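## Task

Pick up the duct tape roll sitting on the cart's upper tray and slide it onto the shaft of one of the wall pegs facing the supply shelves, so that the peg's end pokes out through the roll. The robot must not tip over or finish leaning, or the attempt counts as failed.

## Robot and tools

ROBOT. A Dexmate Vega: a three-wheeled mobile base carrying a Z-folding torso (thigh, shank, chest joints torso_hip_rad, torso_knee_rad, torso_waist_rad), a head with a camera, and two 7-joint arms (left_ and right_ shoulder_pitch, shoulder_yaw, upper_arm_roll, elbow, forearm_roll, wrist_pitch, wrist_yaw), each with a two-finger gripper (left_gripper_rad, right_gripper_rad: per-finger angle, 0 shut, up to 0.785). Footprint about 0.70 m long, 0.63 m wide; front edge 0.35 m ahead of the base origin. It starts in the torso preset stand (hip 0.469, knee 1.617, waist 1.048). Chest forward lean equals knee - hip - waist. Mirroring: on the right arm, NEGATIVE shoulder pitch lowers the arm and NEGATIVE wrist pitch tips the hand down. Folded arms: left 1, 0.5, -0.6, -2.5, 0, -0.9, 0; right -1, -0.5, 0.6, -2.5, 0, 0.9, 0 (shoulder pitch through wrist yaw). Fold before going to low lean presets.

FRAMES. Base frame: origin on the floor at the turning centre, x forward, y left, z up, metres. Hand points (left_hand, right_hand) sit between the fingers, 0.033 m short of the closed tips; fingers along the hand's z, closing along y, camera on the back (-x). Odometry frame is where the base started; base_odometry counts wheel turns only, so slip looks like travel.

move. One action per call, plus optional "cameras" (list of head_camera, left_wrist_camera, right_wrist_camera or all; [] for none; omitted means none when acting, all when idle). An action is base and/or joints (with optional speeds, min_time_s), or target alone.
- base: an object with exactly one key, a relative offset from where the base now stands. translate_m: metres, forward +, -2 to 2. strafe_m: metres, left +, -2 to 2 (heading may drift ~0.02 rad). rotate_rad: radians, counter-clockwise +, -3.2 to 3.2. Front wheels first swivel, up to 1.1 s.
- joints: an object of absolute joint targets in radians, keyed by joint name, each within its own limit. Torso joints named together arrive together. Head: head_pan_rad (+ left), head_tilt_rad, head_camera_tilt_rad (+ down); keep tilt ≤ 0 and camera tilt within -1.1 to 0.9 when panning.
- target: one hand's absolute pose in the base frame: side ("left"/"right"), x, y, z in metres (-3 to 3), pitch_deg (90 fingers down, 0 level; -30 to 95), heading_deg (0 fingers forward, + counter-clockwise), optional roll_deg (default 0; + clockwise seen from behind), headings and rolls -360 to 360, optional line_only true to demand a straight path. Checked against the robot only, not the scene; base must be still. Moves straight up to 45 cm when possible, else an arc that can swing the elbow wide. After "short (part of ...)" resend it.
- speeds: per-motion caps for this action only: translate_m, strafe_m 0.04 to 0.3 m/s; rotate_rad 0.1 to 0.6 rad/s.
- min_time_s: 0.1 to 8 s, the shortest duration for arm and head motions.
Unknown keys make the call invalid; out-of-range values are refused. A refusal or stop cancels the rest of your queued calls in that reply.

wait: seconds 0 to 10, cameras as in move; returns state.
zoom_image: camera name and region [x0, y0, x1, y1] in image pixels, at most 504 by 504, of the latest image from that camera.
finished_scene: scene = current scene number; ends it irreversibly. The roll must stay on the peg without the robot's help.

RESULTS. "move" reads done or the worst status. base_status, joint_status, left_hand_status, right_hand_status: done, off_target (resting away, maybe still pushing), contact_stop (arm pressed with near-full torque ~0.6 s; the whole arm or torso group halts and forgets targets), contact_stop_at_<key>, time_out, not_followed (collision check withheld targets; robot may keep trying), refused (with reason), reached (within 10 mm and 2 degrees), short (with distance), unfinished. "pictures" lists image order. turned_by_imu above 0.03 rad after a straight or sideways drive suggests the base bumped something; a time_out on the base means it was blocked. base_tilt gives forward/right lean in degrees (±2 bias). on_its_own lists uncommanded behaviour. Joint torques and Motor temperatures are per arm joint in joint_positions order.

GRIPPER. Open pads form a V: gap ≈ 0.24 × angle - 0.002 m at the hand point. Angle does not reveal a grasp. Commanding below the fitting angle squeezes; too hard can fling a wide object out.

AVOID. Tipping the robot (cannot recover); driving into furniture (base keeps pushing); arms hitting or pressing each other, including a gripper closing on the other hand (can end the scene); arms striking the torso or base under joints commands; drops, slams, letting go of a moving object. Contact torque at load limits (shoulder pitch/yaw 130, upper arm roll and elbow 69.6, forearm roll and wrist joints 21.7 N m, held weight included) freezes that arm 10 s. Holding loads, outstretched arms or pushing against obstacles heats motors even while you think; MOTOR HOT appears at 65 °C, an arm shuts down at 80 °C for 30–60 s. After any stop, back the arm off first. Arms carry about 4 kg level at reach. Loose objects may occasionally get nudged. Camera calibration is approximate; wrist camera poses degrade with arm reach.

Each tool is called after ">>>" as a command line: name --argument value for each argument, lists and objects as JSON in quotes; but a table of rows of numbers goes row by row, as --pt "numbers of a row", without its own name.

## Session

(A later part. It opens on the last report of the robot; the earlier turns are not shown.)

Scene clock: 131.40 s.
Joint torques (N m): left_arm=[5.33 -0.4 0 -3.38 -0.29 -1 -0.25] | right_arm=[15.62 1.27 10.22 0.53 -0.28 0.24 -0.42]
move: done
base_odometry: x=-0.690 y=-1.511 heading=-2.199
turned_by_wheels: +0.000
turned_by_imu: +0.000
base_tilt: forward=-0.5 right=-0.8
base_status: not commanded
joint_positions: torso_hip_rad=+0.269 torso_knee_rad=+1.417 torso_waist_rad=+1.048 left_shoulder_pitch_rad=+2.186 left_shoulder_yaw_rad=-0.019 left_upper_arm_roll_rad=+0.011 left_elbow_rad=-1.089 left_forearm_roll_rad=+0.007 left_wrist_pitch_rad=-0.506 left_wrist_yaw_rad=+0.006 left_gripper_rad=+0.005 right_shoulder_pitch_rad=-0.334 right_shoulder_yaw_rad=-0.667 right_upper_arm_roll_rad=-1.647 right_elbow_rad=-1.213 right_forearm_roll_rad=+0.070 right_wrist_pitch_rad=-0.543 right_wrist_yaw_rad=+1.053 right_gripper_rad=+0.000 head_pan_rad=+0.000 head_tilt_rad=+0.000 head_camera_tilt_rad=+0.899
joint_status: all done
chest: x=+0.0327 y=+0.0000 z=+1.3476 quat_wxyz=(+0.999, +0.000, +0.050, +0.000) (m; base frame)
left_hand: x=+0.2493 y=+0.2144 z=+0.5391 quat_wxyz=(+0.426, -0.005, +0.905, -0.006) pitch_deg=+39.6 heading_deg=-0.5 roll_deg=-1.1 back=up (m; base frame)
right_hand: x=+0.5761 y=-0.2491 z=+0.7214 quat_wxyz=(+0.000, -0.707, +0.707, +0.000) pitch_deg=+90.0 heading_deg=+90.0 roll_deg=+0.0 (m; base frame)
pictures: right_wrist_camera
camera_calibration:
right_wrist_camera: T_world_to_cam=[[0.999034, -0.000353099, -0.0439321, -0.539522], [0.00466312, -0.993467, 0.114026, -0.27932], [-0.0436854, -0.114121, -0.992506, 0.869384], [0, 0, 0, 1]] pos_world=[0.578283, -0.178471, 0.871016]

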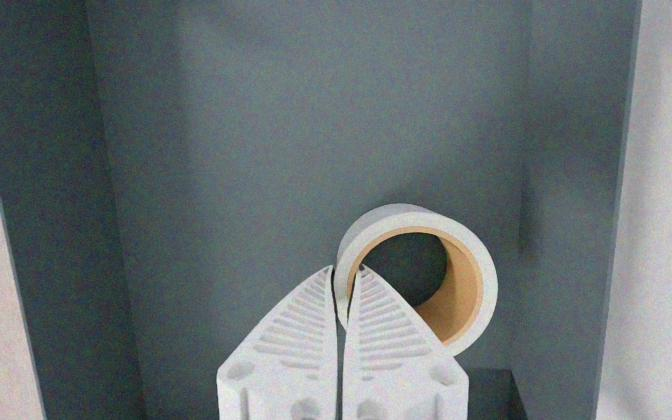

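>>> move --target '{"side":"right","x":0.55,"y":-0.25,"z":0.92,"pitch_deg":90,"heading_deg":90,"line_only":true}' --cameras '["right_wrist_camera"]'

Scene clock: 138.10 s.
Joint torques (N m): left_arm=[6.22 1.12 0.32 -2.98 0.39 -1.92 -0.1] | right_arm=[32.87 -1.55 5.92 -1.17 -0.56 -0.6 0.06]
move: done
base_odometry: x=-0.690 y=-1.511 heading=-2.199
turned_by_wheels: +0.000
turned_by_imu: -0.001
base_tilt: forward=-0.5 right=-0.7
base_status: not commanded
joint_positions: torso_hip_rad=+0.269 torso_knee_rad=+1.417 torso_waist_rad=+1.048 left_shoulder_pitch_rad=+2.186 left_shoulder_yaw_rad=-0.019 left_upper_arm_roll_rad=+0.011 left_elbow_rad=-1.089 left_forearm_roll_rad=+0.007 left_wrist_pitch_rad=-0.506 left_wrist_yaw_rad=+0.006 left_gripper_rad=+0.005 right_shoulder_pitch_rad=+0.013 right_shoulder_yaw_rad=-0.958 right_upper_arm_roll_rad=-1.667 right_elbow_rad=-1.790 right_forearm_roll_rad=+0.082 right_wrist_pitch_rad=-0.829 right_wrist_yaw_rad=+1.345 right_gripper_rad=+0.000 head_pan_rad=+0.000 head_tilt_rad=+0.000 head_camera_tilt_rad=+0.899
joint_status: not commanded
chest: x=+0.0327 y=+0.0000 z=+1.3476 quat_wxyz=(+0.999, +0.000, +0.050, +0.000) (m; base frame)
left_hand: x=+0.2493 y=+0.2144 z=+0.5391 quat_wxyz=(+0.426, -0.005, +0.905, -0.006) pitch_deg=+39.6 heading_deg=-0.5 roll_deg=-1.1 back=up (m; base frame)
right_hand: x=+0.5505 y=-0.2500 z=+0.9180 quat_wxyz=(+0.000, -0.707, +0.707, +0.000) pitch_deg=+90.0 heading_deg=+90.0 roll_deg=+0.0 (m; base frame)
right_hand_status: reached (straight line, planned for 2.2 s): 2 mm and 0.0 deg off.
pictures: right_wrist_camera
camera_calibration:
right_wrist_camera: T_world_to_cam=[[0.999031, -0.000545192, -0.0440101, -0.505355], [0.00446831, -0.993501, 0.113738, -0.302117], [-0.0437861, -0.113825, -0.992536, 1.06353], [0, 0, 0, 1]] pos_world=[0.552783, -0.179373, 1.06772]

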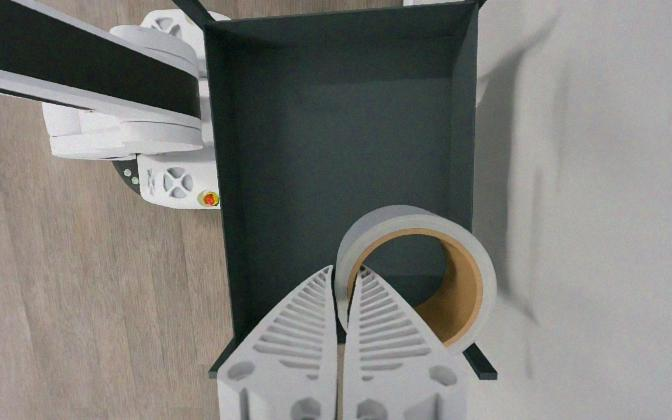

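>>> move --base '{"translate_m":-1.3}' --speeds '{"translate_m":0.22}'

>>> move --target '{"side":"right","x":0.5,"y":-0.26,"z":0.95,"pitch_deg":0,"heading_deg":0,"roll_deg":-90}'

>>> move --target '{"side":"right","x":0.5,"y":-0.24,"z":0.95,"pitch_deg":0,"heading_deg":0,"roll_deg":0}' --cameras '["right_wrist_camera"]'

>>> move --base '{"rotate_rad":-1.55}' --joints '{"head_camera_tilt_rad":0.3}' --cameras '["head_camera","right_wrist_camera"]'

Scene clock: 151.70 s.
Joint torques (N m): left_arm=[6.29 1.8 1.38 -1.66 0.39 -2.15 0.06] | right_arm=[34.25 -0.97 6.28 -1.69 -0.58 0.65 -0.16]
move: done
base_odometry: x=+0.076 y=-0.462 heading=-2.201
turned_by_wheels: -0.002
turned_by_imu: +0.002
base_tilt: forward=-0.5 right=-0.8
base_status: done
joint_positions: torso_hip_rad=+0.269 torso_knee_rad=+1.417 torso_waist_rad=+1.048 left_shoulder_pitch_rad=+2.186 left_shoulder_yaw_rad=-0.019 left_upper_arm_roll_rad=+0.011 left_elbow_rad=-1.089 left_forearm_roll_rad=+0.007 left_wrist_pitch_rad=-0.506 left_wrist_yaw_rad=+0.006 left_gripper_rad=+0.005 right_shoulder_pitch_rad=+0.017 right_shoulder_yaw_rad=-0.960 right_upper_arm_roll_rad=-1.667 right_elbow_rad=-1.794 right_forearm_roll_rad=+0.082 right_wrist_pitch_rad=-0.831 right_wrist_yaw_rad=+1.348 right_gripper_rad=+0.000 head_pan_rad=+0.000 head_tilt_rad=+0.000 head_camera_tilt_rad=+0.899
joint_status: not commanded
chest: x=+0.0326 y=+0.0000 z=+1.3476 quat_wxyz=(+0.999, +0.000, +0.050, +0.000) (m; base frame)
left_hand: x=+0.2493 y=+0.2144 z=+0.5391 quat_wxyz=(+0.426, -0.005, +0.905, -0.006) pitch_deg=+39.6 heading_deg=-0.5 roll_deg=-1.1 back=up (m; base frame)
right_hand: x=+0.5500 y=-0.2500 z=+0.9199 quat_wxyz=(+0.000, -0.707, +0.707, +0.000) pitch_deg=+90.0 heading_deg=+90.0 roll_deg=+0.0 (m; base frame)
camera_calibration:
head_camera: T_world_to_cam=[[0.0146775, -0.99925, 0.0358293, -0.0262668], [-0.859352, -0.0309253, -0.510448, 0.729634], [0.511174, -0.0232979, -0.859162, 1.19646], [0, 0, 0, 1]] pos_world=[0.0158001, 0.024192, 1.40133]
left_wrist_camera: T_world_to_cam=[[-0.00699022, -0.997061, 0.0762912, 0.167107], [-0.713494, -0.0484812, -0.698982, 0.620605], [0.700626, -0.0593194, -0.711058, 0.371497], [0, 0, 0, 1]] pos_world=[0.183685, 0.21874, 0.685199]
right_wrist_camera: T_world_to_cam=[[0.999031, -0.000545192, -0.0440101, -0.504672], [0.00446831, -0.993501, 0.113738, -0.30233], [-0.0437861, -0.113825, -0.992536, 1.06539], [0, 0, 0, 1]] pos_world=[0.552183, -0.179373, 1.06962]

Scene clock: 160.27 s.
Joint torques (N m): left_arm=[6.85 0.36 3.82 -3.07 0.43 -1.48 -0.19] | right_arm=[-8.98 -1.44 6.71 -6.87 -2.48 0.61 -1.83]
move: done
base_odometry: x=+0.076 y=-0.462 heading=-2.201
turned_by_wheels: +0.000
turned_by_imu: -0.001
base_tilt: forward=-0.5 right=-0.8
base_status: not commanded
joint_positions: torso_hip_rad=+0.269 torso_knee_rad=+1.417 torso_waist_rad=+1.048 left_shoulder_pitch_rad=+2.186 left_shoulder_yaw_rad=-0.019 left_upper_arm_roll_rad=+0.011 left_elbow_rad=-1.089 left_forearm_roll_rad=+0.007 left_wrist_pitch_rad=-0.506 left_wrist_yaw_rad=+0.006 left_gripper_rad=+0.005 right_shoulder_pitch_rad=-2.186 right_shoulder_yaw_rad=-0.746 right_upper_arm_roll_rad=-0.367 right_elbow_rad=-2.146 right_forearm_roll_rad=-1.013 right_wrist_pitch_rad=-0.631 right_wrist_yaw_rad=-0.469 right_gripper_rad=+0.000 head_pan_rad=+0.000 head_tilt_rad=+0.000 head_camera_tilt_rad=+0.899
joint_status: not commanded
chest: x=+0.0326 y=+0.0000 z=+1.3476 quat_wxyz=(+0.999, +0.000, +0.050, +0.000) (m; base frame)
left_hand: x=+0.2493 y=+0.2144 z=+0.5391 quat_wxyz=(+0.426, -0.005, +0.905, -0.006) pitch_deg=+39.6 heading_deg=-0.5 roll_deg=-1.1 back=up (m; base frame)
right_hand: x=+0.5010 y=-0.2594 z=+0.9488 quat_wxyz=(+0.500, -0.500, +0.501, -0.499) pitch_deg=+0.2 heading_deg=+0.0 roll_deg=-89.9 (m; base frame)
right_hand_status: reached (checked arc [a long move; over the whole arc the hand travels 0.47 m to end 0.06 m from its start, up to 0.21 m off the straight line; right_shoulder_pitch_rad turns most, 2.21 rad; on the way or at its end the hand turns up to 90 deg from its attitude at the start], planned for 7.2 s): 2 mm and 0.2 deg off.
camera_calibration:
head_camera: T_world_to_cam=[[0.0146775, -0.99925, 0.0358293, -0.0262668], [-0.859352, -0.0309253, -0.510448, 0.729634], [0.511174, -0.0232979, -0.859162, 1.19646], [0, 0, 0, 1]] pos_world=[0.0158001, 0.024192, 1.40133]
left_wrist_camera: T_world_to_cam=[[-0.00699022, -0.997061, 0.0762912, 0.167107], [-0.713494, -0.0484812, -0.698982, 0.620605], [0.700626, -0.0593194, -0.711058, 0.371497], [0, 0, 0, 1]] pos_world=[0.183685, 0.21874, 0.685199]
right_wrist_camera: T_world_to_cam=[[0.0473103, -0.0024296, 0.998877, -0.967713], [-0.113411, -0.993544, 0.00295492, -0.150616], [0.992421, -0.113424, -0.0472804, -0.325147], [0, 0, 0, 1]] pos_world=[0.351384, -0.188874, 0.951699]

Scene clock: 165.83 s.
Joint torques (N m): left_arm=[4.72 0.22 0.55 -2.33 0.01 -2.08 0.2] | right_arm=[10.98 0.85 -0.56 -5.97 -0.88 3.84 0.21]
move: done
base_odometry: x=+0.076 y=-0.462 heading=-2.201
turned_by_wheels: +0.000
turned_by_imu: -0.001
base_tilt: forward=-0.5 right=-0.8
base_status: not commanded
joint_positions: torso_hip_rad=+0.269 torso_knee_rad=+1.417 torso_waist_rad=+1.048 left_shoulder_pitch_rad=+2.186 left_shoulder_yaw_rad=-0.019 left_upper_arm_roll_rad=+0.011 left_elbow_rad=-1.089 left_forearm_roll_rad=+0.007 left_wrist_pitch_rad=-0.506 left_wrist_yaw_rad=+0.006 left_gripper_rad=+0.005 right_shoulder_pitch_rad=-2.217 right_shoulder_yaw_rad=-0.533 right_upper_arm_roll_rad=-0.229 right_elbow_rad=-2.006 right_forearm_roll_rad=+0.227 right_wrist_pitch_rad=+0.419 right_wrist_yaw_rad=-0.445 right_gripper_rad=+0.000 head_pan_rad=+0.000 head_tilt_rad=+0.000 head_camera_tilt_rad=+0.899
joint_status: not commanded
chest: x=+0.0326 y=+0.0000 z=+1.3476 quat_wxyz=(+0.999, +0.000, +0.050, +0.000) (m; base frame)
left_hand: x=+0.2493 y=+0.2144 z=+0.5391 quat_wxyz=(+0.426, -0.005, +0.905, -0.006) pitch_deg=+39.6 heading_deg=-0.5 roll_deg=-1.1 back=up (m; base frame)
right_hand: x=+0.4998 y=-0.2400 z=+0.9496 quat_wxyz=(+0.707, -0.002, +0.707, -0.002) pitch_deg=+0.1 heading_deg=+0.0 roll_deg=-0.3 back=up (m; base frame)
right_hand_status: reached (straight line, planned for 4.2 s): 0 mm and 0.3 deg off.
pictures: right_wrist_camera
camera_calibration:
right_wrist_camera: T_world_to_cam=[[0.0444242, -0.999002, 0.00458343, -0.261885], [-0.1149, -0.00966686, -0.99333, 1.05142], [0.992383, 0.0436012, -0.115215, -0.21941], [0, 0, 0, 1]] pos_world=[0.350182, -0.241893, 1.02033]

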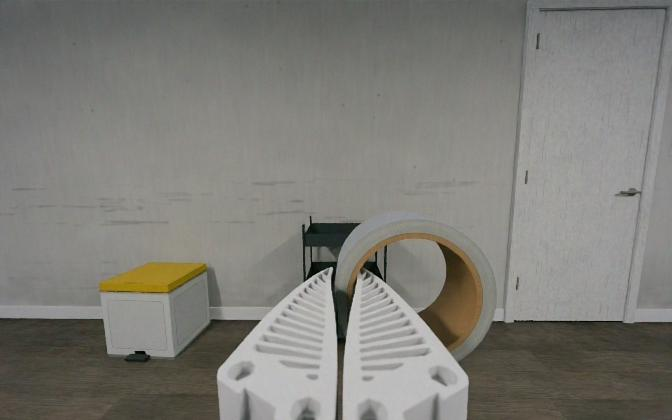

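Scene clock: 169.97 s.
Joint torques (N m): left_arm=[5.76 -0.84 3.09 -3.7 0.83 -2.22 0.02] | right_arm=[11.48 -0.32 -0.58 -5.67 -0.8 3.73 -0.03]
move: done
base_odometry: x=+0.078 y=-0.462 heading=+2.531
turned_by_wheels: -1.552
turned_by_imu: -1.548
base_tilt: forward=-0.6 right=-0.8
base_status: done
joint_positions: torso_hip_rad=+0.269 torso_knee_rad=+1.417 torso_waist_rad=+1.048 left_shoulder_pitch_rad=+2.186 left_shoulder_yaw_rad=-0.019 left_upper_arm_roll_rad=+0.011 left_elbow_rad=-1.089 left_forearm_roll_rad=+0.007 left_wrist_pitch_rad=-0.506 left_wrist_yaw_rad=+0.006 left_gripper_rad=+0.005 right_shoulder_pitch_rad=-2.217 right_shoulder_yaw_rad=-0.532 right_upper_arm_roll_rad=-0.229 right_elbow_rad=-2.005 right_forearm_roll_rad=+0.231 right_wrist_pitch_rad=+0.422 right_wrist_yaw_rad=-0.443 right_gripper_rad=+0.000 head_pan_rad=+0.000 head_tilt_rad=+0.000 head_camera_tilt_rad=+0.301
joint_status: all done
chest: x=+0.0326 y=+0.0000 z=+1.3476 quat_wxyz=(+0.999, +0.000, +0.050, +0.000) (m; base frame)
left_hand: x=+0.2493 y=+0.2144 z=+0.5391 quat_wxyz=(+0.426, -0.005, +0.905, -0.006) pitch_deg=+39.6 heading_deg=-0.5 roll_deg=-1.1 back=up (m; base frame)
right_hand: x=+0.4998 y=-0.2402 z=+0.9497 quat_wxyz=(+0.707, +0.000, +0.707, +0.000) pitch_deg=+0.0 heading_deg=+0.0 roll_deg=+0.0 back=up (m; base frame)
pictures: head_camera, right_wrist_camera
camera_calibration:
head_camera: T_world_to_cam=[[-0.00801643, -0.999256, 0.0377374, -0.0297512], [-0.422278, -0.0308257, -0.905942, 1.30432], [0.906431, -0.0231981, -0.421717, 0.591262], [0, 0, 0, 1]] pos_world=[0.0146081, 0.0241936, 1.4321]
right_wrist_camera: T_world_to_cam=[[0.0439466, -0.999034, -0.000267089, -0.257266], [-0.114428, -0.00476801, -0.99342, 1.05263], [0.992459, 0.043688, -0.114527, -0.220086], [0, 0, 0, 1]] pos_world=[0.350183, -0.242383, 1.02043]

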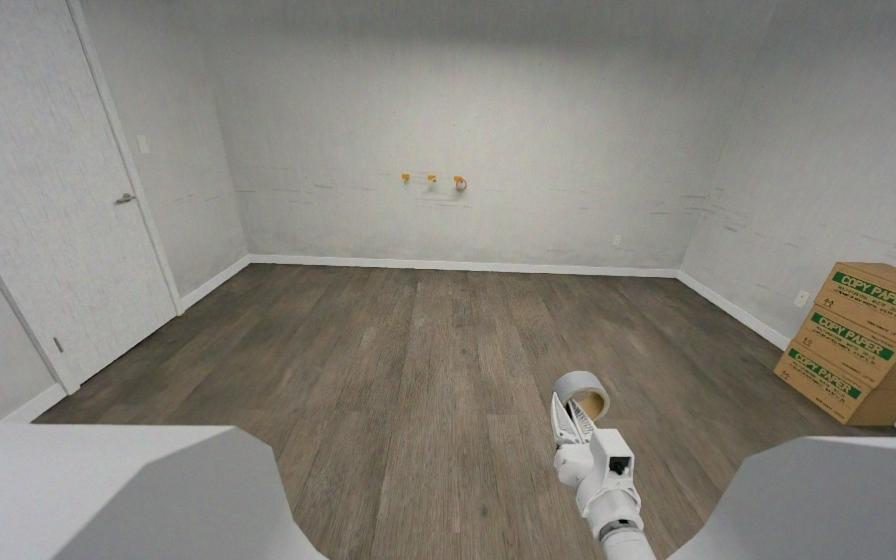

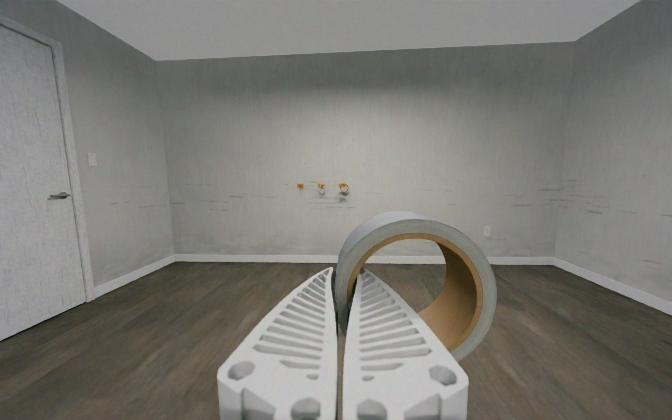

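>>> zoom_image --camera "right_wrist_camera" --region '[280, 165, 370, 215]'

>>> zoom_image --camera "head_camera" --region '[390, 160, 480, 210]'

Scaled by 5.600 from the camera's 672x420 image, which has a finer 960x600 frame.

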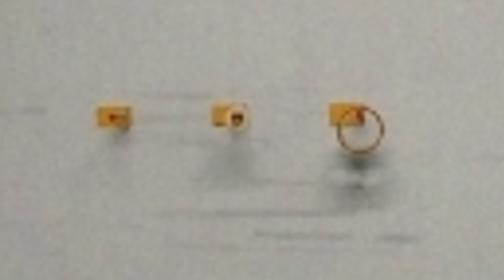

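Scaled by 5.600 from the camera's 896x560 image, which has a finer 960x600 frame.

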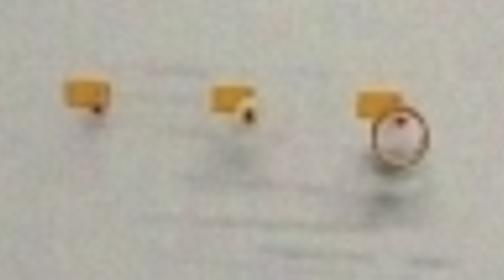

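>>> move --base '{"rotate_rad":-0.027}'

>>> move --base '{"strafe_m":0.7}' --speeds '{"strafe_m":0.25}'

>>> move --base '{"translate_m":1.7}' --speeds '{"translate_m":0.25}' --cameras '["head_camera","right_wrist_camera"]'

Scene clock: 187.43 s.
Joint torques (N m): left_arm=[6.96 1.91 1.47 -3.41 0.37 -2.43 0.07] | right_arm=[11.79 -0.96 -0.37 -5.77 -0.76 4.12 0.22]
move: done
base_odometry: x=+0.078 y=-0.462 heading=+2.504
turned_by_wheels: -0.027
turned_by_imu: -0.027
base_tilt: forward=-0.5 right=-0.9
base_status: done
joint_positions: torso_hip_rad=+0.269 torso_knee_rad=+1.417 torso_waist_rad=+1.048 left_shoulder_pitch_rad=+2.186 left_shoulder_yaw_rad=-0.019 left_upper_arm_roll_rad=+0.011 left_elbow_rad=-1.089 left_forearm_roll_rad=+0.007 left_wrist_pitch_rad=-0.506 left_wrist_yaw_rad=+0.006 left_gripper_rad=+0.005 right_shoulder_pitch_rad=-2.217 right_shoulder_yaw_rad=-0.532 right_upper_arm_roll_rad=-0.229 right_elbow_rad=-2.005 right_forearm_roll_rad=+0.231 right_wrist_pitch_rad=+0.422 right_wrist_yaw_rad=-0.443 right_gripper_rad=+0.000 head_pan_rad=+0.000 head_tilt_rad=+0.000 head_camera_tilt_rad=+0.301
joint_status: not commanded
chest: x=+0.0326 y=+0.0000 z=+1.3476 quat_wxyz=(+0.999, +0.000, +0.050, +0.000) (m; base frame)
left_hand: x=+0.2493 y=+0.2144 z=+0.5391 quat_wxyz=(+0.426, -0.005, +0.905, -0.006) pitch_deg=+39.6 heading_deg=-0.5 roll_deg=-1.1 back=up (m; base frame)
right_hand: x=+0.4998 y=-0.2401 z=+0.9497 quat_wxyz=(+0.707, +0.000, +0.707, +0.000) pitch_deg=+0.0 heading_deg=+0.0 roll_deg=+0.0 back=up (m; base frame)
camera_calibration:
head_camera: T_world_to_cam=[[-0.00801643, -0.999256, 0.0377374, -0.0297512], [-0.422278, -0.0308257, -0.905942, 1.30432], [0.906431, -0.0231981, -0.421717, 0.591262], [0, 0, 0, 1]] pos_world=[0.0146081, 0.0241936, 1.4321]
left_wrist_camera: T_world_to_cam=[[-0.0069904, -0.997061, 0.076291, 0.167107], [-0.713494, -0.0484809, -0.698982, 0.620605], [0.700626, -0.0593194, -0.711058, 0.371497], [0, 0, 0, 1]] pos_world=[0.183685, 0.21874, 0.685199]
right_wrist_camera: T_world_to_cam=[[0.0439466, -0.999034, -0.000267089, -0.257166], [-0.114428, -0.00476801, -0.99342, 1.05263], [0.992459, 0.043688, -0.114527, -0.220091], [0, 0, 0, 1]] pos_world=[0.350183, -0.242283, 1.02043]

Scene clock: 192.23 s.
Joint torques (N m): left_arm=[5.86 -2.62 0.78 -3.68 0.53 -1.38 -0.11] | right_arm=[9.21 -0.22 0.23 -6.28 -0.78 3.66 -0.02]
move: done
base_odometry: x=-0.335 y=-1.025 heading=+2.516
turned_by_wheels: +0.012
turned_by_imu: +0.008
base_tilt: forward=-0.6 right=-0.9
base_status: done
joint_positions: torso_hip_rad=+0.269 torso_knee_rad=+1.417 torso_waist_rad=+1.048 left_shoulder_pitch_rad=+2.186 left_shoulder_yaw_rad=-0.019 left_upper_arm_roll_rad=+0.011 left_elbow_rad=-1.089 left_forearm_roll_rad=+0.007 left_wrist_pitch_rad=-0.506 left_wrist_yaw_rad=+0.006 left_gripper_rad=+0.005 right_shoulder_pitch_rad=-2.217 right_shoulder_yaw_rad=-0.532 right_upper_arm_roll_rad=-0.229 right_elbow_rad=-2.005 right_forearm_roll_rad=+0.231 right_wrist_pitch_rad=+0.422 right_wrist_yaw_rad=-0.443 right_gripper_rad=+0.000 head_pan_rad=+0.000 head_tilt_rad=+0.000 head_camera_tilt_rad=+0.301
joint_status: not commanded
chest: x=+0.0326 y=+0.0000 z=+1.3476 quat_wxyz=(+0.999, +0.000, +0.050, +0.000) (m; base frame)
left_hand: x=+0.2493 y=+0.2144 z=+0.5391 quat_wxyz=(+0.426, -0.005, +0.905, -0.006) pitch_deg=+39.6 heading_deg=-0.5 roll_deg=-1.1 back=up (m; base frame)
right_hand: x=+0.4998 y=-0.2401 z=+0.9497 quat_wxyz=(+0.707, +0.000, +0.707, +0.000) pitch_deg=+0.0 heading_deg=+0.0 roll_deg=+0.0 back=up (m; base frame)
camera_calibration:
head_camera: T_world_to_cam=[[-0.00801643, -0.999256, 0.0377374, -0.0297512], [-0.422278, -0.0308257, -0.905942, 1.30432], [0.906431, -0.0231981, -0.421717, 0.591262], [0, 0, 0, 1]] pos_world=[0.0146081, 0.0241936, 1.4321]
left_wrist_camera: T_world_to_cam=[[-0.00698482, -0.997061, 0.0762968, 0.167102], [-0.713544, -0.0484847, -0.698931, 0.620579], [0.700576, -0.059323, -0.711108, 0.371541], [0, 0, 0, 1]] pos_world=[0.183685, 0.21874, 0.685199]
right_wrist_camera: T_world_to_cam=[[0.0439461, -0.999034, -0.000271405, -0.257161], [-0.114428, -0.00476367, -0.99342, 1.05263], [0.992459, 0.043688, -0.114527, -0.220091], [0, 0, 0, 1]] pos_world=[0.350183, -0.242283, 1.02043]

Scene clock: 201.13 s.
Joint torques (N m): left_arm=[6.45 -1.12 1.06 -2.33 1.13 -1.98 -0.3] | right_arm=[10.56 -0.87 -0.2 -5.64 -0.74 3.16 -0.11]
move: done
base_odometry: x=-1.711 y=-0.026 heading=+2.514
turned_by_wheels: -0.002
turned_by_imu: -0.011
base_tilt: forward=-0.6 right=-0.9
base_status: done
joint_positions: torso_hip_rad=+0.269 torso_knee_rad=+1.417 torso_waist_rad=+1.048 left_shoulder_pitch_rad=+2.186 left_shoulder_yaw_rad=-0.019 left_upper_arm_roll_rad=+0.011 left_elbow_rad=-1.089 left_forearm_roll_rad=+0.007 left_wrist_pitch_rad=-0.506 left_wrist_yaw_rad=+0.006 left_gripper_rad=+0.005 right_shoulder_pitch_rad=-2.217 right_shoulder_yaw_rad=-0.532 right_upper_arm_roll_rad=-0.229 right_elbow_rad=-2.005 right_forearm_roll_rad=+0.231 right_wrist_pitch_rad=+0.422 right_wrist_yaw_rad=-0.443 right_gripper_rad=+0.000 head_pan_rad=+0.000 head_tilt_rad=+0.000 head_camera_tilt_rad=+0.301
joint_status: not commanded
chest: x=+0.0327 y=+0.0000 z=+1.3476 quat_wxyz=(+0.999, +0.000, +0.050, +0.000) (m; base frame)
left_hand: x=+0.2493 y=+0.2144 z=+0.5391 quat_wxyz=(+0.425, -0.005, +0.905, -0.006) pitch_deg=+39.6 heading_deg=-0.5 roll_deg=-1.1 back=up (m; base frame)
right_hand: x=+0.4999 y=-0.2401 z=+0.9497 quat_wxyz=(+0.707, +0.000, +0.707, +0.000) pitch_deg=+0.0 heading_deg=+0.0 roll_deg=+0.0 back=up (m; base frame)
pictures: head_camera, right_wrist_camera
camera_calibration:
head_camera: T_world_to_cam=[[-0.00801386, -0.999256, 0.0377368, -0.0297495], [-0.422399, -0.0308231, -0.905886, 1.30428], [0.906375, -0.0231996, -0.421837, 0.591347], [0, 0, 0, 1]] pos_world=[0.0147065, 0.0241937, 1.43211]
right_wrist_camera: T_world_to_cam=[[0.0439461, -0.999034, -0.000271339, -0.257166], [-0.114527, -0.00476807, -0.993409, 1.05257], [0.992448, 0.0436875, -0.114626, -0.220096], [0, 0, 0, 1]] pos_world=[0.350283, -0.242283, 1.02033]

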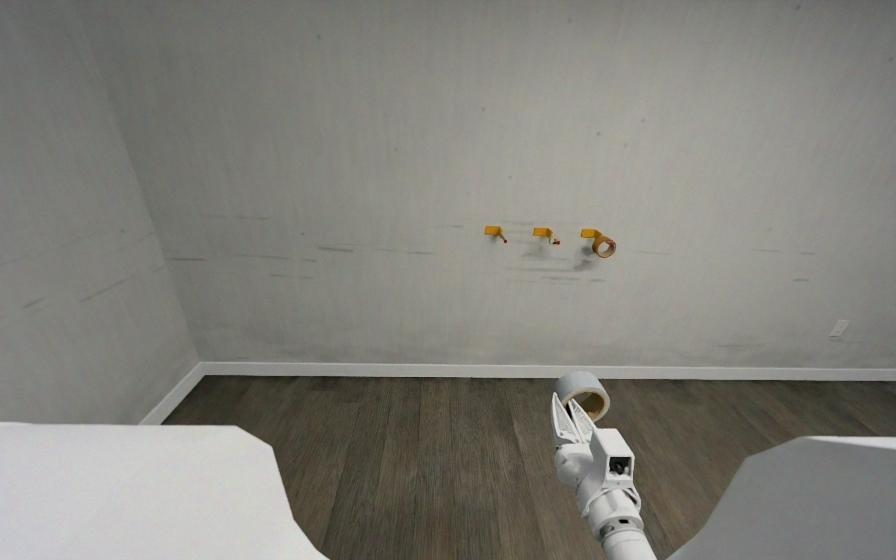

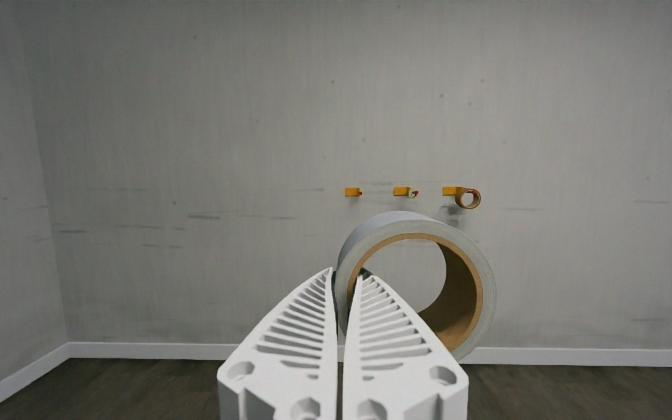

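>>> move --base '{"rotate_rad":0.03}'

>>> move --base '{"strafe_m":-0.05}' --speeds '{"strafe_m":0.1}'

>>> move --base '{"translate_m":0.65}' --speeds '{"translate_m":0.2}' --cameras '["head_camera","right_wrist_camera"]'

Scene clock: 212.90 s.
Joint torques (N m): left_arm=[5.34 -0.12 1.19 -1.7 0.64 -1.53 -0.58] | right_arm=[10.51 -0.73 0.33 -5.24 -1.04 3.51 -0.13]
move: done
base_odometry: x=-1.711 y=-0.026 heading=+2.544
turned_by_wheels: +0.029
turned_by_imu: +0.024
base_tilt: forward=-0.5 right=-0.8
base_status: done
joint_positions: torso_hip_rad=+0.269 torso_knee_rad=+1.417 torso_waist_rad=+1.048 left_shoulder_pitch_rad=+2.186 left_shoulder_yaw_rad=-0.019 left_upper_arm_roll_rad=+0.011 left_elbow_rad=-1.089 left_forearm_roll_rad=+0.007 left_wrist_pitch_rad=-0.506 left_wrist_yaw_rad=+0.006 left_gripper_rad=+0.005 right_shoulder_pitch_rad=-2.217 right_shoulder_yaw_rad=-0.532 right_upper_arm_roll_rad=-0.229 right_elbow_rad=-2.005 right_forearm_roll_rad=+0.231 right_wrist_pitch_rad=+0.422 right_wrist_yaw_rad=-0.443 right_gripper_rad=+0.000 head_pan_rad=+0.000 head_tilt_rad=+0.000 head_camera_tilt_rad=+0.301
joint_status: not commanded
chest: x=+0.0327 y=+0.0000 z=+1.3476 quat_wxyz=(+0.999, +0.000, +0.050, +0.000) (m; base frame)
left_hand: x=+0.2493 y=+0.2144 z=+0.5391 quat_wxyz=(+0.425, -0.005, +0.905, -0.006) pitch_deg=+39.6 heading_deg=-0.5 roll_deg=-1.1 back=up (m; base frame)
right_hand: x=+0.4999 y=-0.2401 z=+0.9497 quat_wxyz=(+0.707, +0.000, +0.707, +0.000) pitch_deg=+0.0 heading_deg=+0.0 roll_deg=+0.0 back=up (m; base frame)
camera_calibration:
head_camera: T_world_to_cam=[[-0.00801302, -0.999256, 0.037735, -0.029747], [-0.42236, -0.0308229, -0.905904, 1.30431], [0.906393, -0.0231968, -0.421799, 0.591291], [0, 0, 0, 1]] pos_world=[0.014707, 0.0241937, 1.43211]
left_wrist_camera: T_world_to_cam=[[-0.00697943, -0.997061, 0.0762922, 0.167112], [-0.713593, -0.0484812, -0.698881, 0.620483], [0.700526, -0.0593194, -0.711158, 0.371513], [0, 0, 0, 1]] pos_world=[0.183684, 0.21874, 0.685098]
right_wrist_camera: T_world_to_cam=[[0.0440334, -0.99903, -0.000382325, -0.257082], [-0.114531, -0.00466791, -0.993409, 1.05259], [0.992443, 0.043787, -0.114625, -0.220071], [0, 0, 0, 1]] pos_world=[0.350283, -0.242283, 1.02033]

Scene clock: 214.97 s.
Joint torques (N m): left_arm=[5.48 -0.81 4.14 -1.45 -0.81 -2.8 0.5] | right_arm=[10.55 0.89 0.4 -5.69 -0.96 3.37 -0.24]
move: done
base_odometry: x=-1.683 y=+0.015 heading=+2.543
turned_by_wheels: -0.001
turned_by_imu: -0.007
base_tilt: forward=-0.5 right=-0.7
base_status: done
joint_positions: torso_hip_rad=+0.269 torso_knee_rad=+1.417 torso_waist_rad=+1.048 left_shoulder_pitch_rad=+2.186 left_shoulder_yaw_rad=-0.019 left_upper_arm_roll_rad=+0.011 left_elbow_rad=-1.089 left_forearm_roll_rad=+0.007 left_wrist_pitch_rad=-0.506 left_wrist_yaw_rad=+0.006 left_gripper_rad=+0.005 right_shoulder_pitch_rad=-2.217 right_shoulder_yaw_rad=-0.532 right_upper_arm_roll_rad=-0.229 right_elbow_rad=-2.005 right_forearm_roll_rad=+0.231 right_wrist_pitch_rad=+0.422 right_wrist_yaw_rad=-0.443 right_gripper_rad=+0.000 head_pan_rad=+0.000 head_tilt_rad=+0.000 head_camera_tilt_rad=+0.301
joint_status: not commanded
chest: x=+0.0327 y=+0.0000 z=+1.3476 quat_wxyz=(+0.999, +0.000, +0.050, +0.000) (m; base frame)
left_hand: x=+0.2493 y=+0.2144 z=+0.5391 quat_wxyz=(+0.426, -0.005, +0.905, -0.006) pitch_deg=+39.6 heading_deg=-0.5 roll_deg=-1.1 back=up (m; base frame)
right_hand: x=+0.4999 y=-0.2401 z=+0.9497 quat_wxyz=(+0.707, +0.000, +0.707, +0.000) pitch_deg=+0.0 heading_deg=+0.0 roll_deg=+0.0 back=up (m; base frame)
camera_calibration:
head_camera: T_world_to_cam=[[-0.00801302, -0.999256, 0.037735, -0.0297478], [-0.42236, -0.0308229, -0.905904, 1.30426], [0.906393, -0.0231968, -0.421799, 0.591381], [0, 0, 0, 1]] pos_world=[0.014607, 0.0241937, 1.43211]
left_wrist_camera: T_world_to_cam=[[-0.00697943, -0.997061, 0.0762922, 0.167112], [-0.713593, -0.0484812, -0.698881, 0.620483], [0.700526, -0.0593194, -0.711158, 0.371513], [0, 0, 0, 1]] pos_world=[0.183684, 0.21874, 0.685098]
right_wrist_camera: T_world_to_cam=[[0.0440334, -0.99903, -0.000382325, -0.257082], [-0.114531, -0.00466791, -0.993409, 1.05259], [0.992443, 0.043787, -0.114625, -0.220071], [0, 0, 0, 1]] pos_world=[0.350283, -0.242283, 1.02033]

Scene clock: 220.00 s.
Joint torques (N m): left_arm=[7.49 0.38 -0.12 -3.09 -0.33 -2.6 -0.06] | right_arm=[10.63 -1.7 -0.11 -4.97 -0.94 3.59 -0.12]
move: done
base_odometry: x=-2.219 y=+0.381 heading=+2.544
turned_by_wheels: +0.001
turned_by_imu: -0.003
base_tilt: forward=-0.4 right=-0.6
base_status: done
joint_positions: torso_hip_rad=+0.269 torso_knee_rad=+1.417 torso_waist_rad=+1.048 left_shoulder_pitch_rad=+2.186 left_shoulder_yaw_rad=-0.019 left_upper_arm_roll_rad=+0.011 left_elbow_rad=-1.089 left_forearm_roll_rad=+0.007 left_wrist_pitch_rad=-0.506 left_wrist_yaw_rad=+0.006 left_gripper_rad=+0.005 right_shoulder_pitch_rad=-2.217 right_shoulder_yaw_rad=-0.532 right_upper_arm_roll_rad=-0.229 right_elbow_rad=-2.005 right_forearm_roll_rad=+0.231 right_wrist_pitch_rad=+0.422 right_wrist_yaw_rad=-0.443 right_gripper_rad=+0.000 head_pan_rad=+0.000 head_tilt_rad=+0.000 head_camera_tilt_rad=+0.301
joint_status: not commanded
chest: x=+0.0327 y=+0.0000 z=+1.3476 quat_wxyz=(+0.999, +0.000, +0.050, +0.000) (m; base frame)
left_hand: x=+0.2493 y=+0.2144 z=+0.5391 quat_wxyz=(+0.425, -0.005, +0.905, -0.006) pitch_deg=+39.6 heading_deg=-0.5 roll_deg=-1.1 back=up (m; base frame)
right_hand: x=+0.4999 y=-0.2401 z=+0.9497 quat_wxyz=(+0.707, +0.000, +0.707, +0.000) pitch_deg=+0.0 heading_deg=+0.0 roll_deg=+0.0 back=up (m; base frame)
pictures: head_camera, right_wrist_camera
camera_calibration:
head_camera: T_world_to_cam=[[-0.00801302, -0.999256, 0.037735, -0.029747], [-0.42236, -0.0308229, -0.905904, 1.30431], [0.906393, -0.0231968, -0.421799, 0.591291], [0, 0, 0, 1]] pos_world=[0.014707, 0.0241937, 1.43211]
right_wrist_camera: T_world_to_cam=[[0.0440334, -0.99903, -0.000382325, -0.257082], [-0.114531, -0.00466791, -0.993409, 1.05259], [0.992443, 0.043787, -0.114625, -0.220071], [0, 0, 0, 1]] pos_world=[0.350283, -0.242283, 1.02033]

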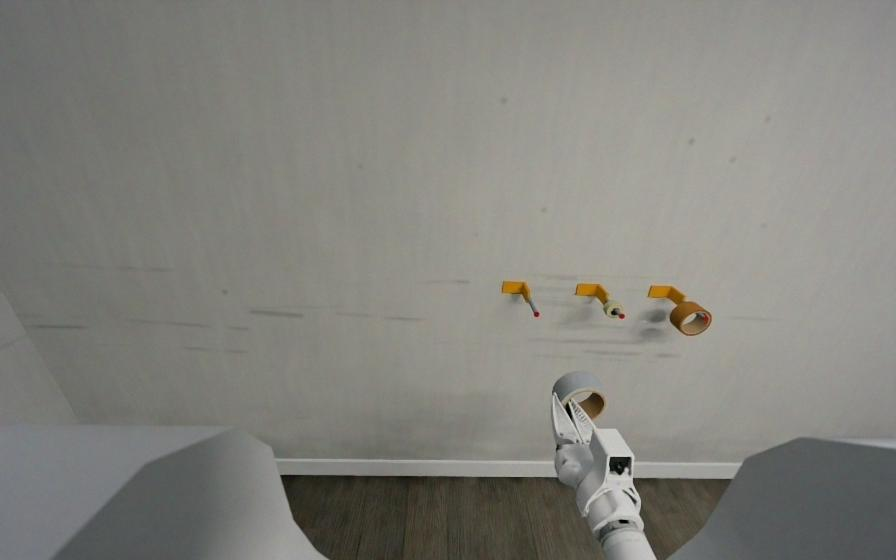

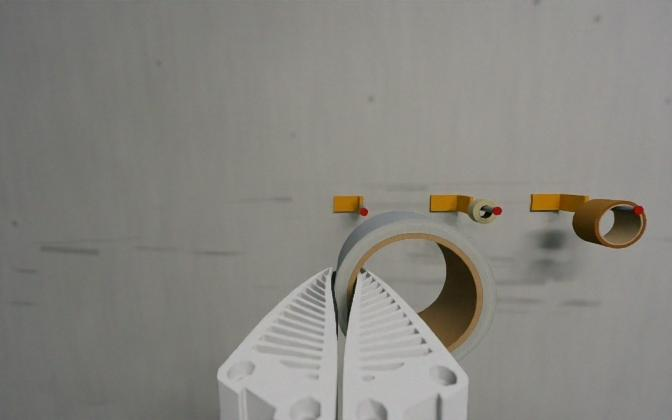

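>>> move --target '{"side":"right","x":0.5,"y":-0.228,"z":0.943,"pitch_deg":0,"heading_deg":0,"roll_deg":0,"line_only":true}'

>>> move --base '{"translate_m":0.25}' --speeds '{"translate_m":0.1}' --cameras '["head_camera","right_wrist_camera"]'

>>> zoom_image --camera "right_wrist_camera" --region '[310, 160, 510, 360]'

Scene clock: 232.00 s.
Joint torques (N m): left_arm=[6.48 -0.14 -0.57 -3 0.25 -1.46 -0.27] | right_arm=[12.51 -1 -0.82 -5.34 -1.28 4.12 -0.49]
move: done
base_odometry: x=-2.219 y=+0.381 heading=+2.544
turned_by_wheels: +0.000
turned_by_imu: +0.000
base_tilt: forward=-0.6 right=-0.9
base_status: not commanded
joint_positions: torso_hip_rad=+0.269 torso_knee_rad=+1.417 torso_waist_rad=+1.048 left_shoulder_pitch_rad=+2.186 left_shoulder_yaw_rad=-0.019 left_upper_arm_roll_rad=+0.011 left_elbow_rad=-1.089 left_forearm_roll_rad=+0.007 left_wrist_pitch_rad=-0.506 left_wrist_yaw_rad=+0.006 left_gripper_rad=+0.005 right_shoulder_pitch_rad=-2.198 right_shoulder_yaw_rad=-0.510 right_upper_arm_roll_rad=-0.257 right_elbow_rad=-1.983 right_forearm_roll_rad=+0.203 right_wrist_pitch_rad=+0.425 right_wrist_yaw_rad=-0.454 right_gripper_rad=+0.000 head_pan_rad=+0.000 head_tilt_rad=+0.000 head_camera_tilt_rad=+0.301
joint_status: not commanded
chest: x=+0.0327 y=+0.0000 z=+1.3476 quat_wxyz=(+0.999, +0.000, +0.050, +0.000) (m; base frame)
left_hand: x=+0.2493 y=+0.2144 z=+0.5391 quat_wxyz=(+0.425, -0.005, +0.905, -0.006) pitch_deg=+39.6 heading_deg=-0.5 roll_deg=-1.1 back=up (m; base frame)
right_hand: x=+0.4998 y=-0.2297 z=+0.9435 quat_wxyz=(+0.707, +0.000, +0.707, +0.000) pitch_deg=+0.0 heading_deg=+0.0 roll_deg=+0.0 back=up (m; base frame)
right_hand_status: reached (straight line, planned for 0.4 s): 2 mm and 0.0 deg off.
camera_calibration:
head_camera: T_world_to_cam=[[-0.00801302, -0.999256, 0.037735, -0.029747], [-0.42236, -0.0308229, -0.905904, 1.30431], [0.906393, -0.0231968, -0.421799, 0.591291], [0, 0, 0, 1]] pos_world=[0.014707, 0.0241937, 1.43211]
left_wrist_camera: T_world_to_cam=[[-0.00697943, -0.997061, 0.0762922, 0.167112], [-0.713593, -0.0484812, -0.698881, 0.620483], [0.700526, -0.0593194, -0.711158, 0.371513], [0, 0, 0, 1]] pos_world=[0.183684, 0.21874, 0.685098]
right_wrist_camera: T_world_to_cam=[[0.0438347, -0.999039, -0.000362988, -0.246641], [-0.114631, -0.00466869, -0.993397, 1.04659], [0.992441, 0.0435868, -0.114725, -0.221071], [0, 0, 0, 1]] pos_world=[0.350183, -0.231882, 1.01423]

Scene clock: 235.67 s.
Joint torques (N m): left_arm=[4.48 0.96 1.06 -3.09 0.12 -1 0] | right_arm=[11.33 0.62 -1.13 -5.12 -1.37 3.27 -0.32]
move: done
base_odometry: x=-2.426 y=+0.522 heading=+2.546
turned_by_wheels: +0.001
turned_by_imu: +0.000
base_tilt: forward=-0.5 right=-0.8
base_status: done
joint_positions: torso_hip_rad=+0.269 torso_knee_rad=+1.417 torso_waist_rad=+1.048 left_shoulder_pitch_rad=+2.186 left_shoulder_yaw_rad=-0.019 left_upper_arm_roll_rad=+0.011 left_elbow_rad=-1.089 left_forearm_roll_rad=+0.007 left_wrist_pitch_rad=-0.506 left_wrist_yaw_rad=+0.006 left_gripper_rad=+0.005 right_shoulder_pitch_rad=-2.195 right_shoulder_yaw_rad=-0.507 right_upper_arm_roll_rad=-0.262 right_elbow_rad=-1.979 right_forearm_roll_rad=+0.199 right_wrist_pitch_rad=+0.425 right_wrist_yaw_rad=-0.455 right_gripper_rad=+0.000 head_pan_rad=+0.000 head_tilt_rad=+0.000 head_camera_tilt_rad=+0.301
joint_status: not commanded
chest: x=+0.0327 y=+0.0000 z=+1.3476 quat_wxyz=(+0.999, +0.000, +0.050, +0.000) (m; base frame)
left_hand: x=+0.2493 y=+0.2144 z=+0.5391 quat_wxyz=(+0.425, -0.005, +0.905, -0.006) pitch_deg=+39.6 heading_deg=-0.5 roll_deg=-1.1 back=up (m; base frame)
right_hand: x=+0.4999 y=-0.2281 z=+0.9427 quat_wxyz=(+0.707, +0.000, +0.707, +0.000) pitch_deg=+0.0 heading_deg=+0.0 roll_deg=+0.0 back=up (m; base frame)
pictures: head_camera, right_wrist_camera
camera_calibration:
head_camera: T_world_to_cam=[[-0.00801302, -0.999256, 0.037735, -0.029747], [-0.42236, -0.0308229, -0.905904, 1.30431], [0.906393, -0.0231968, -0.421799, 0.591291], [0, 0, 0, 1]] pos_world=[0.014707, 0.0241937, 1.43211]
right_wrist_camera: T_world_to_cam=[[0.0439343, -0.999034, -0.000370538, -0.245174], [-0.114531, -0.00466827, -0.993409, 1.04579], [0.992448, 0.0436872, -0.114626, -0.221407], [0, 0, 0, 1]] pos_world=[0.350283, -0.230383, 1.01343]

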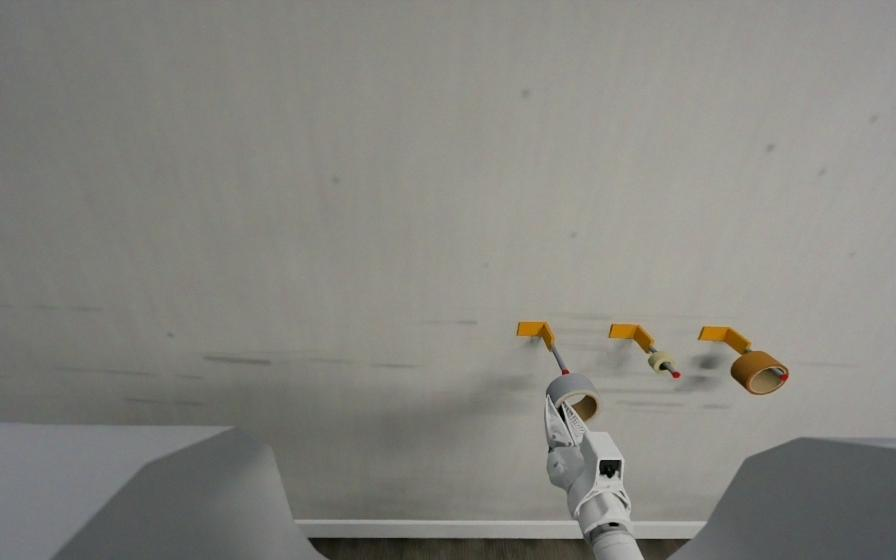

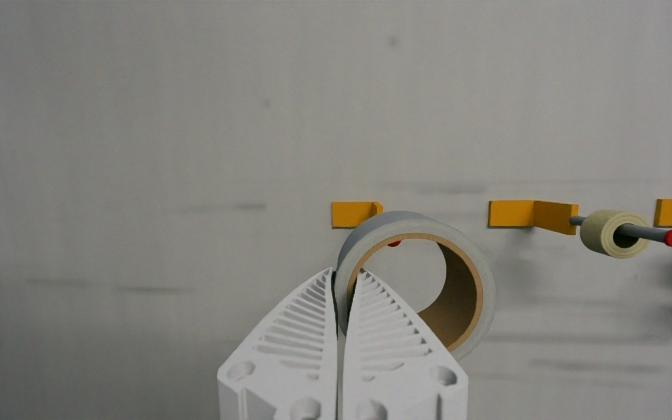

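Scaled by 2.520 from the camera's 672x420 image, which has a finer 960x600 frame.

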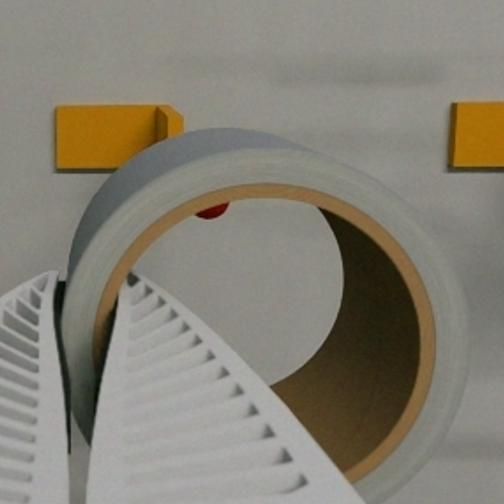

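>>> move --base '{"translate_m":0.05}' --speeds '{"translate_m":0.05}' --cameras '["right_wrist_camera","head_camera"]'

>>> zoom_image --camera "right_wrist_camera" --region '[310, 160, 510, 360]'

>>> zoom_image --camera "head_camera" --region '[490, 330, 650, 430]'

Scene clock: 243.27 s.
Joint torques (N m): left_arm=[4.31 -0.71 1.14 -4.56 -0.23 -1.76 0.42] | right_arm=[9.61 -0.76 -0.72 -6.43 -1.29 3.68 -0.24]
move: done
base_odometry: x=-2.467 y=+0.551 heading=+2.547
turned_by_wheels: +0.002
turned_by_imu: +0.001
base_tilt: forward=-0.4 right=-0.8
base_status: done
joint_positions: torso_hip_rad=+0.269 torso_knee_rad=+1.417 torso_waist_rad=+1.048 left_shoulder_pitch_rad=+2.186 left_shoulder_yaw_rad=-0.019 left_upper_arm_roll_rad=+0.011 left_elbow_rad=-1.089 left_forearm_roll_rad=+0.007 left_wrist_pitch_rad=-0.506 left_wrist_yaw_rad=+0.006 left_gripper_rad=+0.005 right_shoulder_pitch_rad=-2.195 right_shoulder_yaw_rad=-0.507 right_upper_arm_roll_rad=-0.262 right_elbow_rad=-1.979 right_forearm_roll_rad=+0.199 right_wrist_pitch_rad=+0.425 right_wrist_yaw_rad=-0.455 right_gripper_rad=+0.000 head_pan_rad=+0.000 head_tilt_rad=+0.000 head_camera_tilt_rad=+0.301
joint_status: not commanded
chest: x=+0.0327 y=+0.0000 z=+1.3476 quat_wxyz=(+0.999, +0.000, +0.050, +0.000) (m; base frame)
left_hand: x=+0.2493 y=+0.2144 z=+0.5390 quat_wxyz=(+0.425, -0.005, +0.905, -0.006) pitch_deg=+39.6 heading_deg=-0.5 roll_deg=-1.1 back=up (m; base frame)
right_hand: x=+0.4999 y=-0.2281 z=+0.9427 quat_wxyz=(+0.707, +0.000, +0.707, +0.000) pitch_deg=+0.0 heading_deg=+0.0 roll_deg=+0.0 back=up (m; base frame)
pictures: head_camera, right_wrist_camera
camera_calibration:
head_camera: T_world_to_cam=[[-0.00801302, -0.999256, 0.037735, -0.029747], [-0.42236, -0.0308229, -0.905904, 1.30431], [0.906393, -0.0231968, -0.421799, 0.591291], [0, 0, 0, 1]] pos_world=[0.014707, 0.0241937, 1.43211]
right_wrist_camera: T_world_to_cam=[[0.0439343, -0.999034, -0.000370538, -0.245174], [-0.114531, -0.00466827, -0.993409, 1.0457], [0.992448, 0.0436872, -0.114626, -0.221419], [0, 0, 0, 1]] pos_world=[0.350283, -0.230383, 1.01333]

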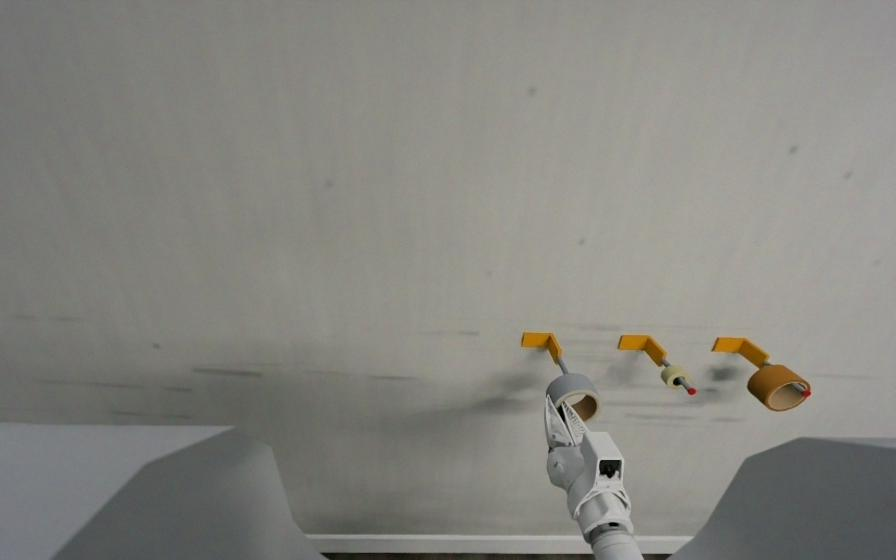

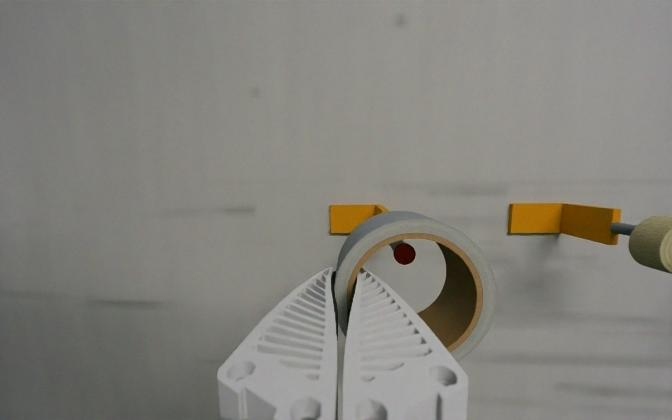

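Scaled by 2.520 from the camera's 672x420 image, which has a finer 960x600 frame.

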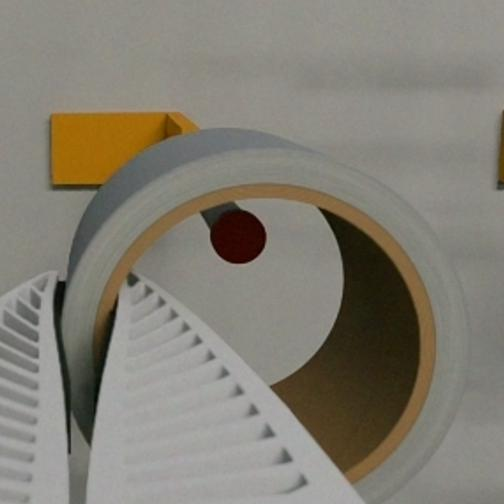

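Scaled by 3.150 from the camera's 896x560 image, which has a finer 960x600 frame.

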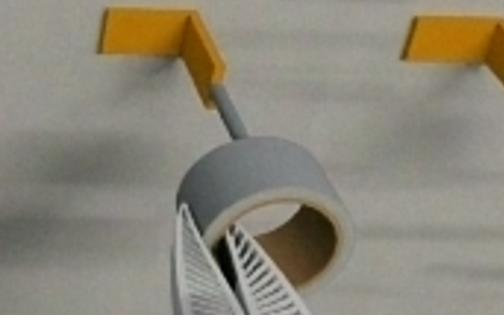

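>>> move --base '{"translate_m":0.045}' --speeds '{"translate_m":0.05}' --cameras '["right_wrist_camera","head_camera"]'

>>> zoom_image --camera "right_wrist_camera" --region '[310, 160, 510, 360]'

>>> zoom_image --camera "head_camera" --region '[490, 330, 650, 430]'

Scene clock: 249.60 s.
Joint torques (N m): left_arm=[5.12 -0.09 2.2 -3.04 0.17 -1.91 -0.19] | right_arm=[9.56 0.19 -0.76 -5.91 -1.09 3.91 -0.15]
move: done
base_odometry: x=-2.504 y=+0.576 heading=+2.549
turned_by_wheels: +0.002
turned_by_imu: +0.001
base_tilt: forward=-0.6 right=-0.8
base_status: done
joint_positions: torso_hip_rad=+0.269 torso_knee_rad=+1.417 torso_waist_rad=+1.048 left_shoulder_pitch_rad=+2.186 left_shoulder_yaw_rad=-0.019 left_upper_arm_roll_rad=+0.011 left_elbow_rad=-1.089 left_forearm_roll_rad=+0.007 left_wrist_pitch_rad=-0.506 left_wrist_yaw_rad=+0.006 left_gripper_rad=+0.005 right_shoulder_pitch_rad=-2.195 right_shoulder_yaw_rad=-0.507 right_upper_arm_roll_rad=-0.262 right_elbow_rad=-1.979 right_forearm_roll_rad=+0.199 right_wrist_pitch_rad=+0.425 right_wrist_yaw_rad=-0.455 right_gripper_rad=+0.000 head_pan_rad=+0.000 head_tilt_rad=+0.000 head_camera_tilt_rad=+0.301
joint_status: not commanded
chest: x=+0.0327 y=+0.0000 z=+1.3476 quat_wxyz=(+0.999, +0.000, +0.050, +0.000) (m; base frame)
left_hand: x=+0.2493 y=+0.2144 z=+0.5390 quat_wxyz=(+0.425, -0.005, +0.905, -0.006) pitch_deg=+39.6 heading_deg=-0.5 roll_deg=-1.1 back=up (m; base frame)
right_hand: x=+0.4999 y=-0.2281 z=+0.9427 quat_wxyz=(+0.707, +0.000, +0.707, +0.000) pitch_deg=+0.0 heading_deg=+0.0 roll_deg=+0.0 back=up (m; base frame)
pictures: head_camera, right_wrist_camera
camera_calibration:
head_camera: T_world_to_cam=[[-0.00801302, -0.999256, 0.037735, -0.029747], [-0.42236, -0.0308229, -0.905904, 1.30431], [0.906393, -0.0231968, -0.421799, 0.591291], [0, 0, 0, 1]] pos_world=[0.014707, 0.0241937, 1.43211]
right_wrist_camera: T_world_to_cam=[[0.0439343, -0.999034, -0.000370538, -0.245174], [-0.114531, -0.00466827, -0.993409, 1.0457], [0.992448, 0.0436872, -0.114626, -0.221419], [0, 0, 0, 1]] pos_world=[0.350283, -0.230383, 1.01333]

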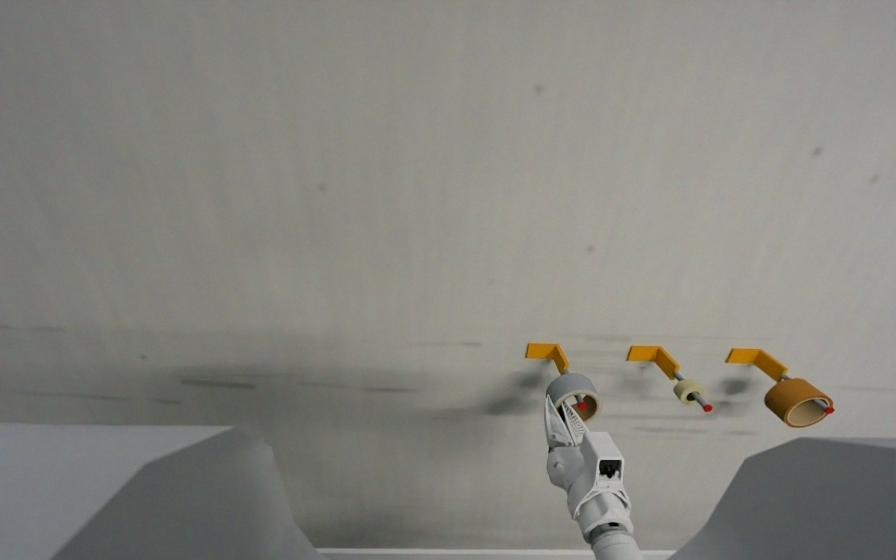

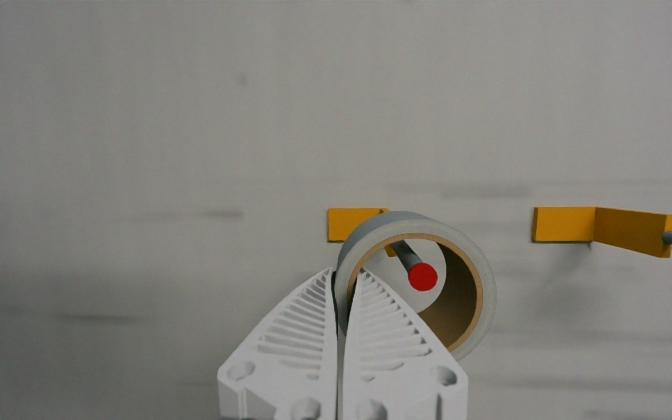

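Scaled by 2.520 from the camera's 672x420 image, which has a finer 960x600 frame.

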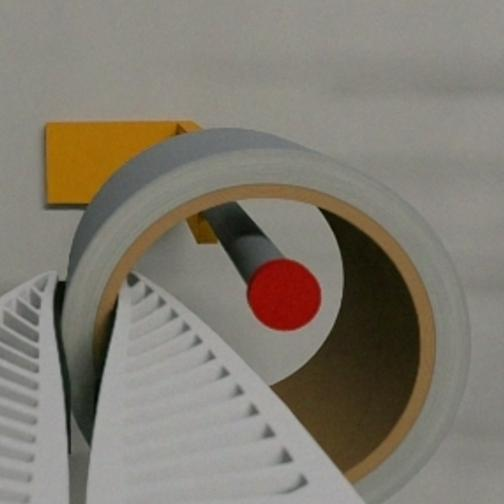

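Scaled by 3.150 from the camera's 896x560 image, which has a finer 960x600 frame.

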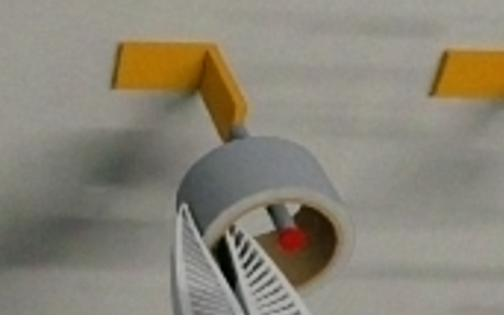

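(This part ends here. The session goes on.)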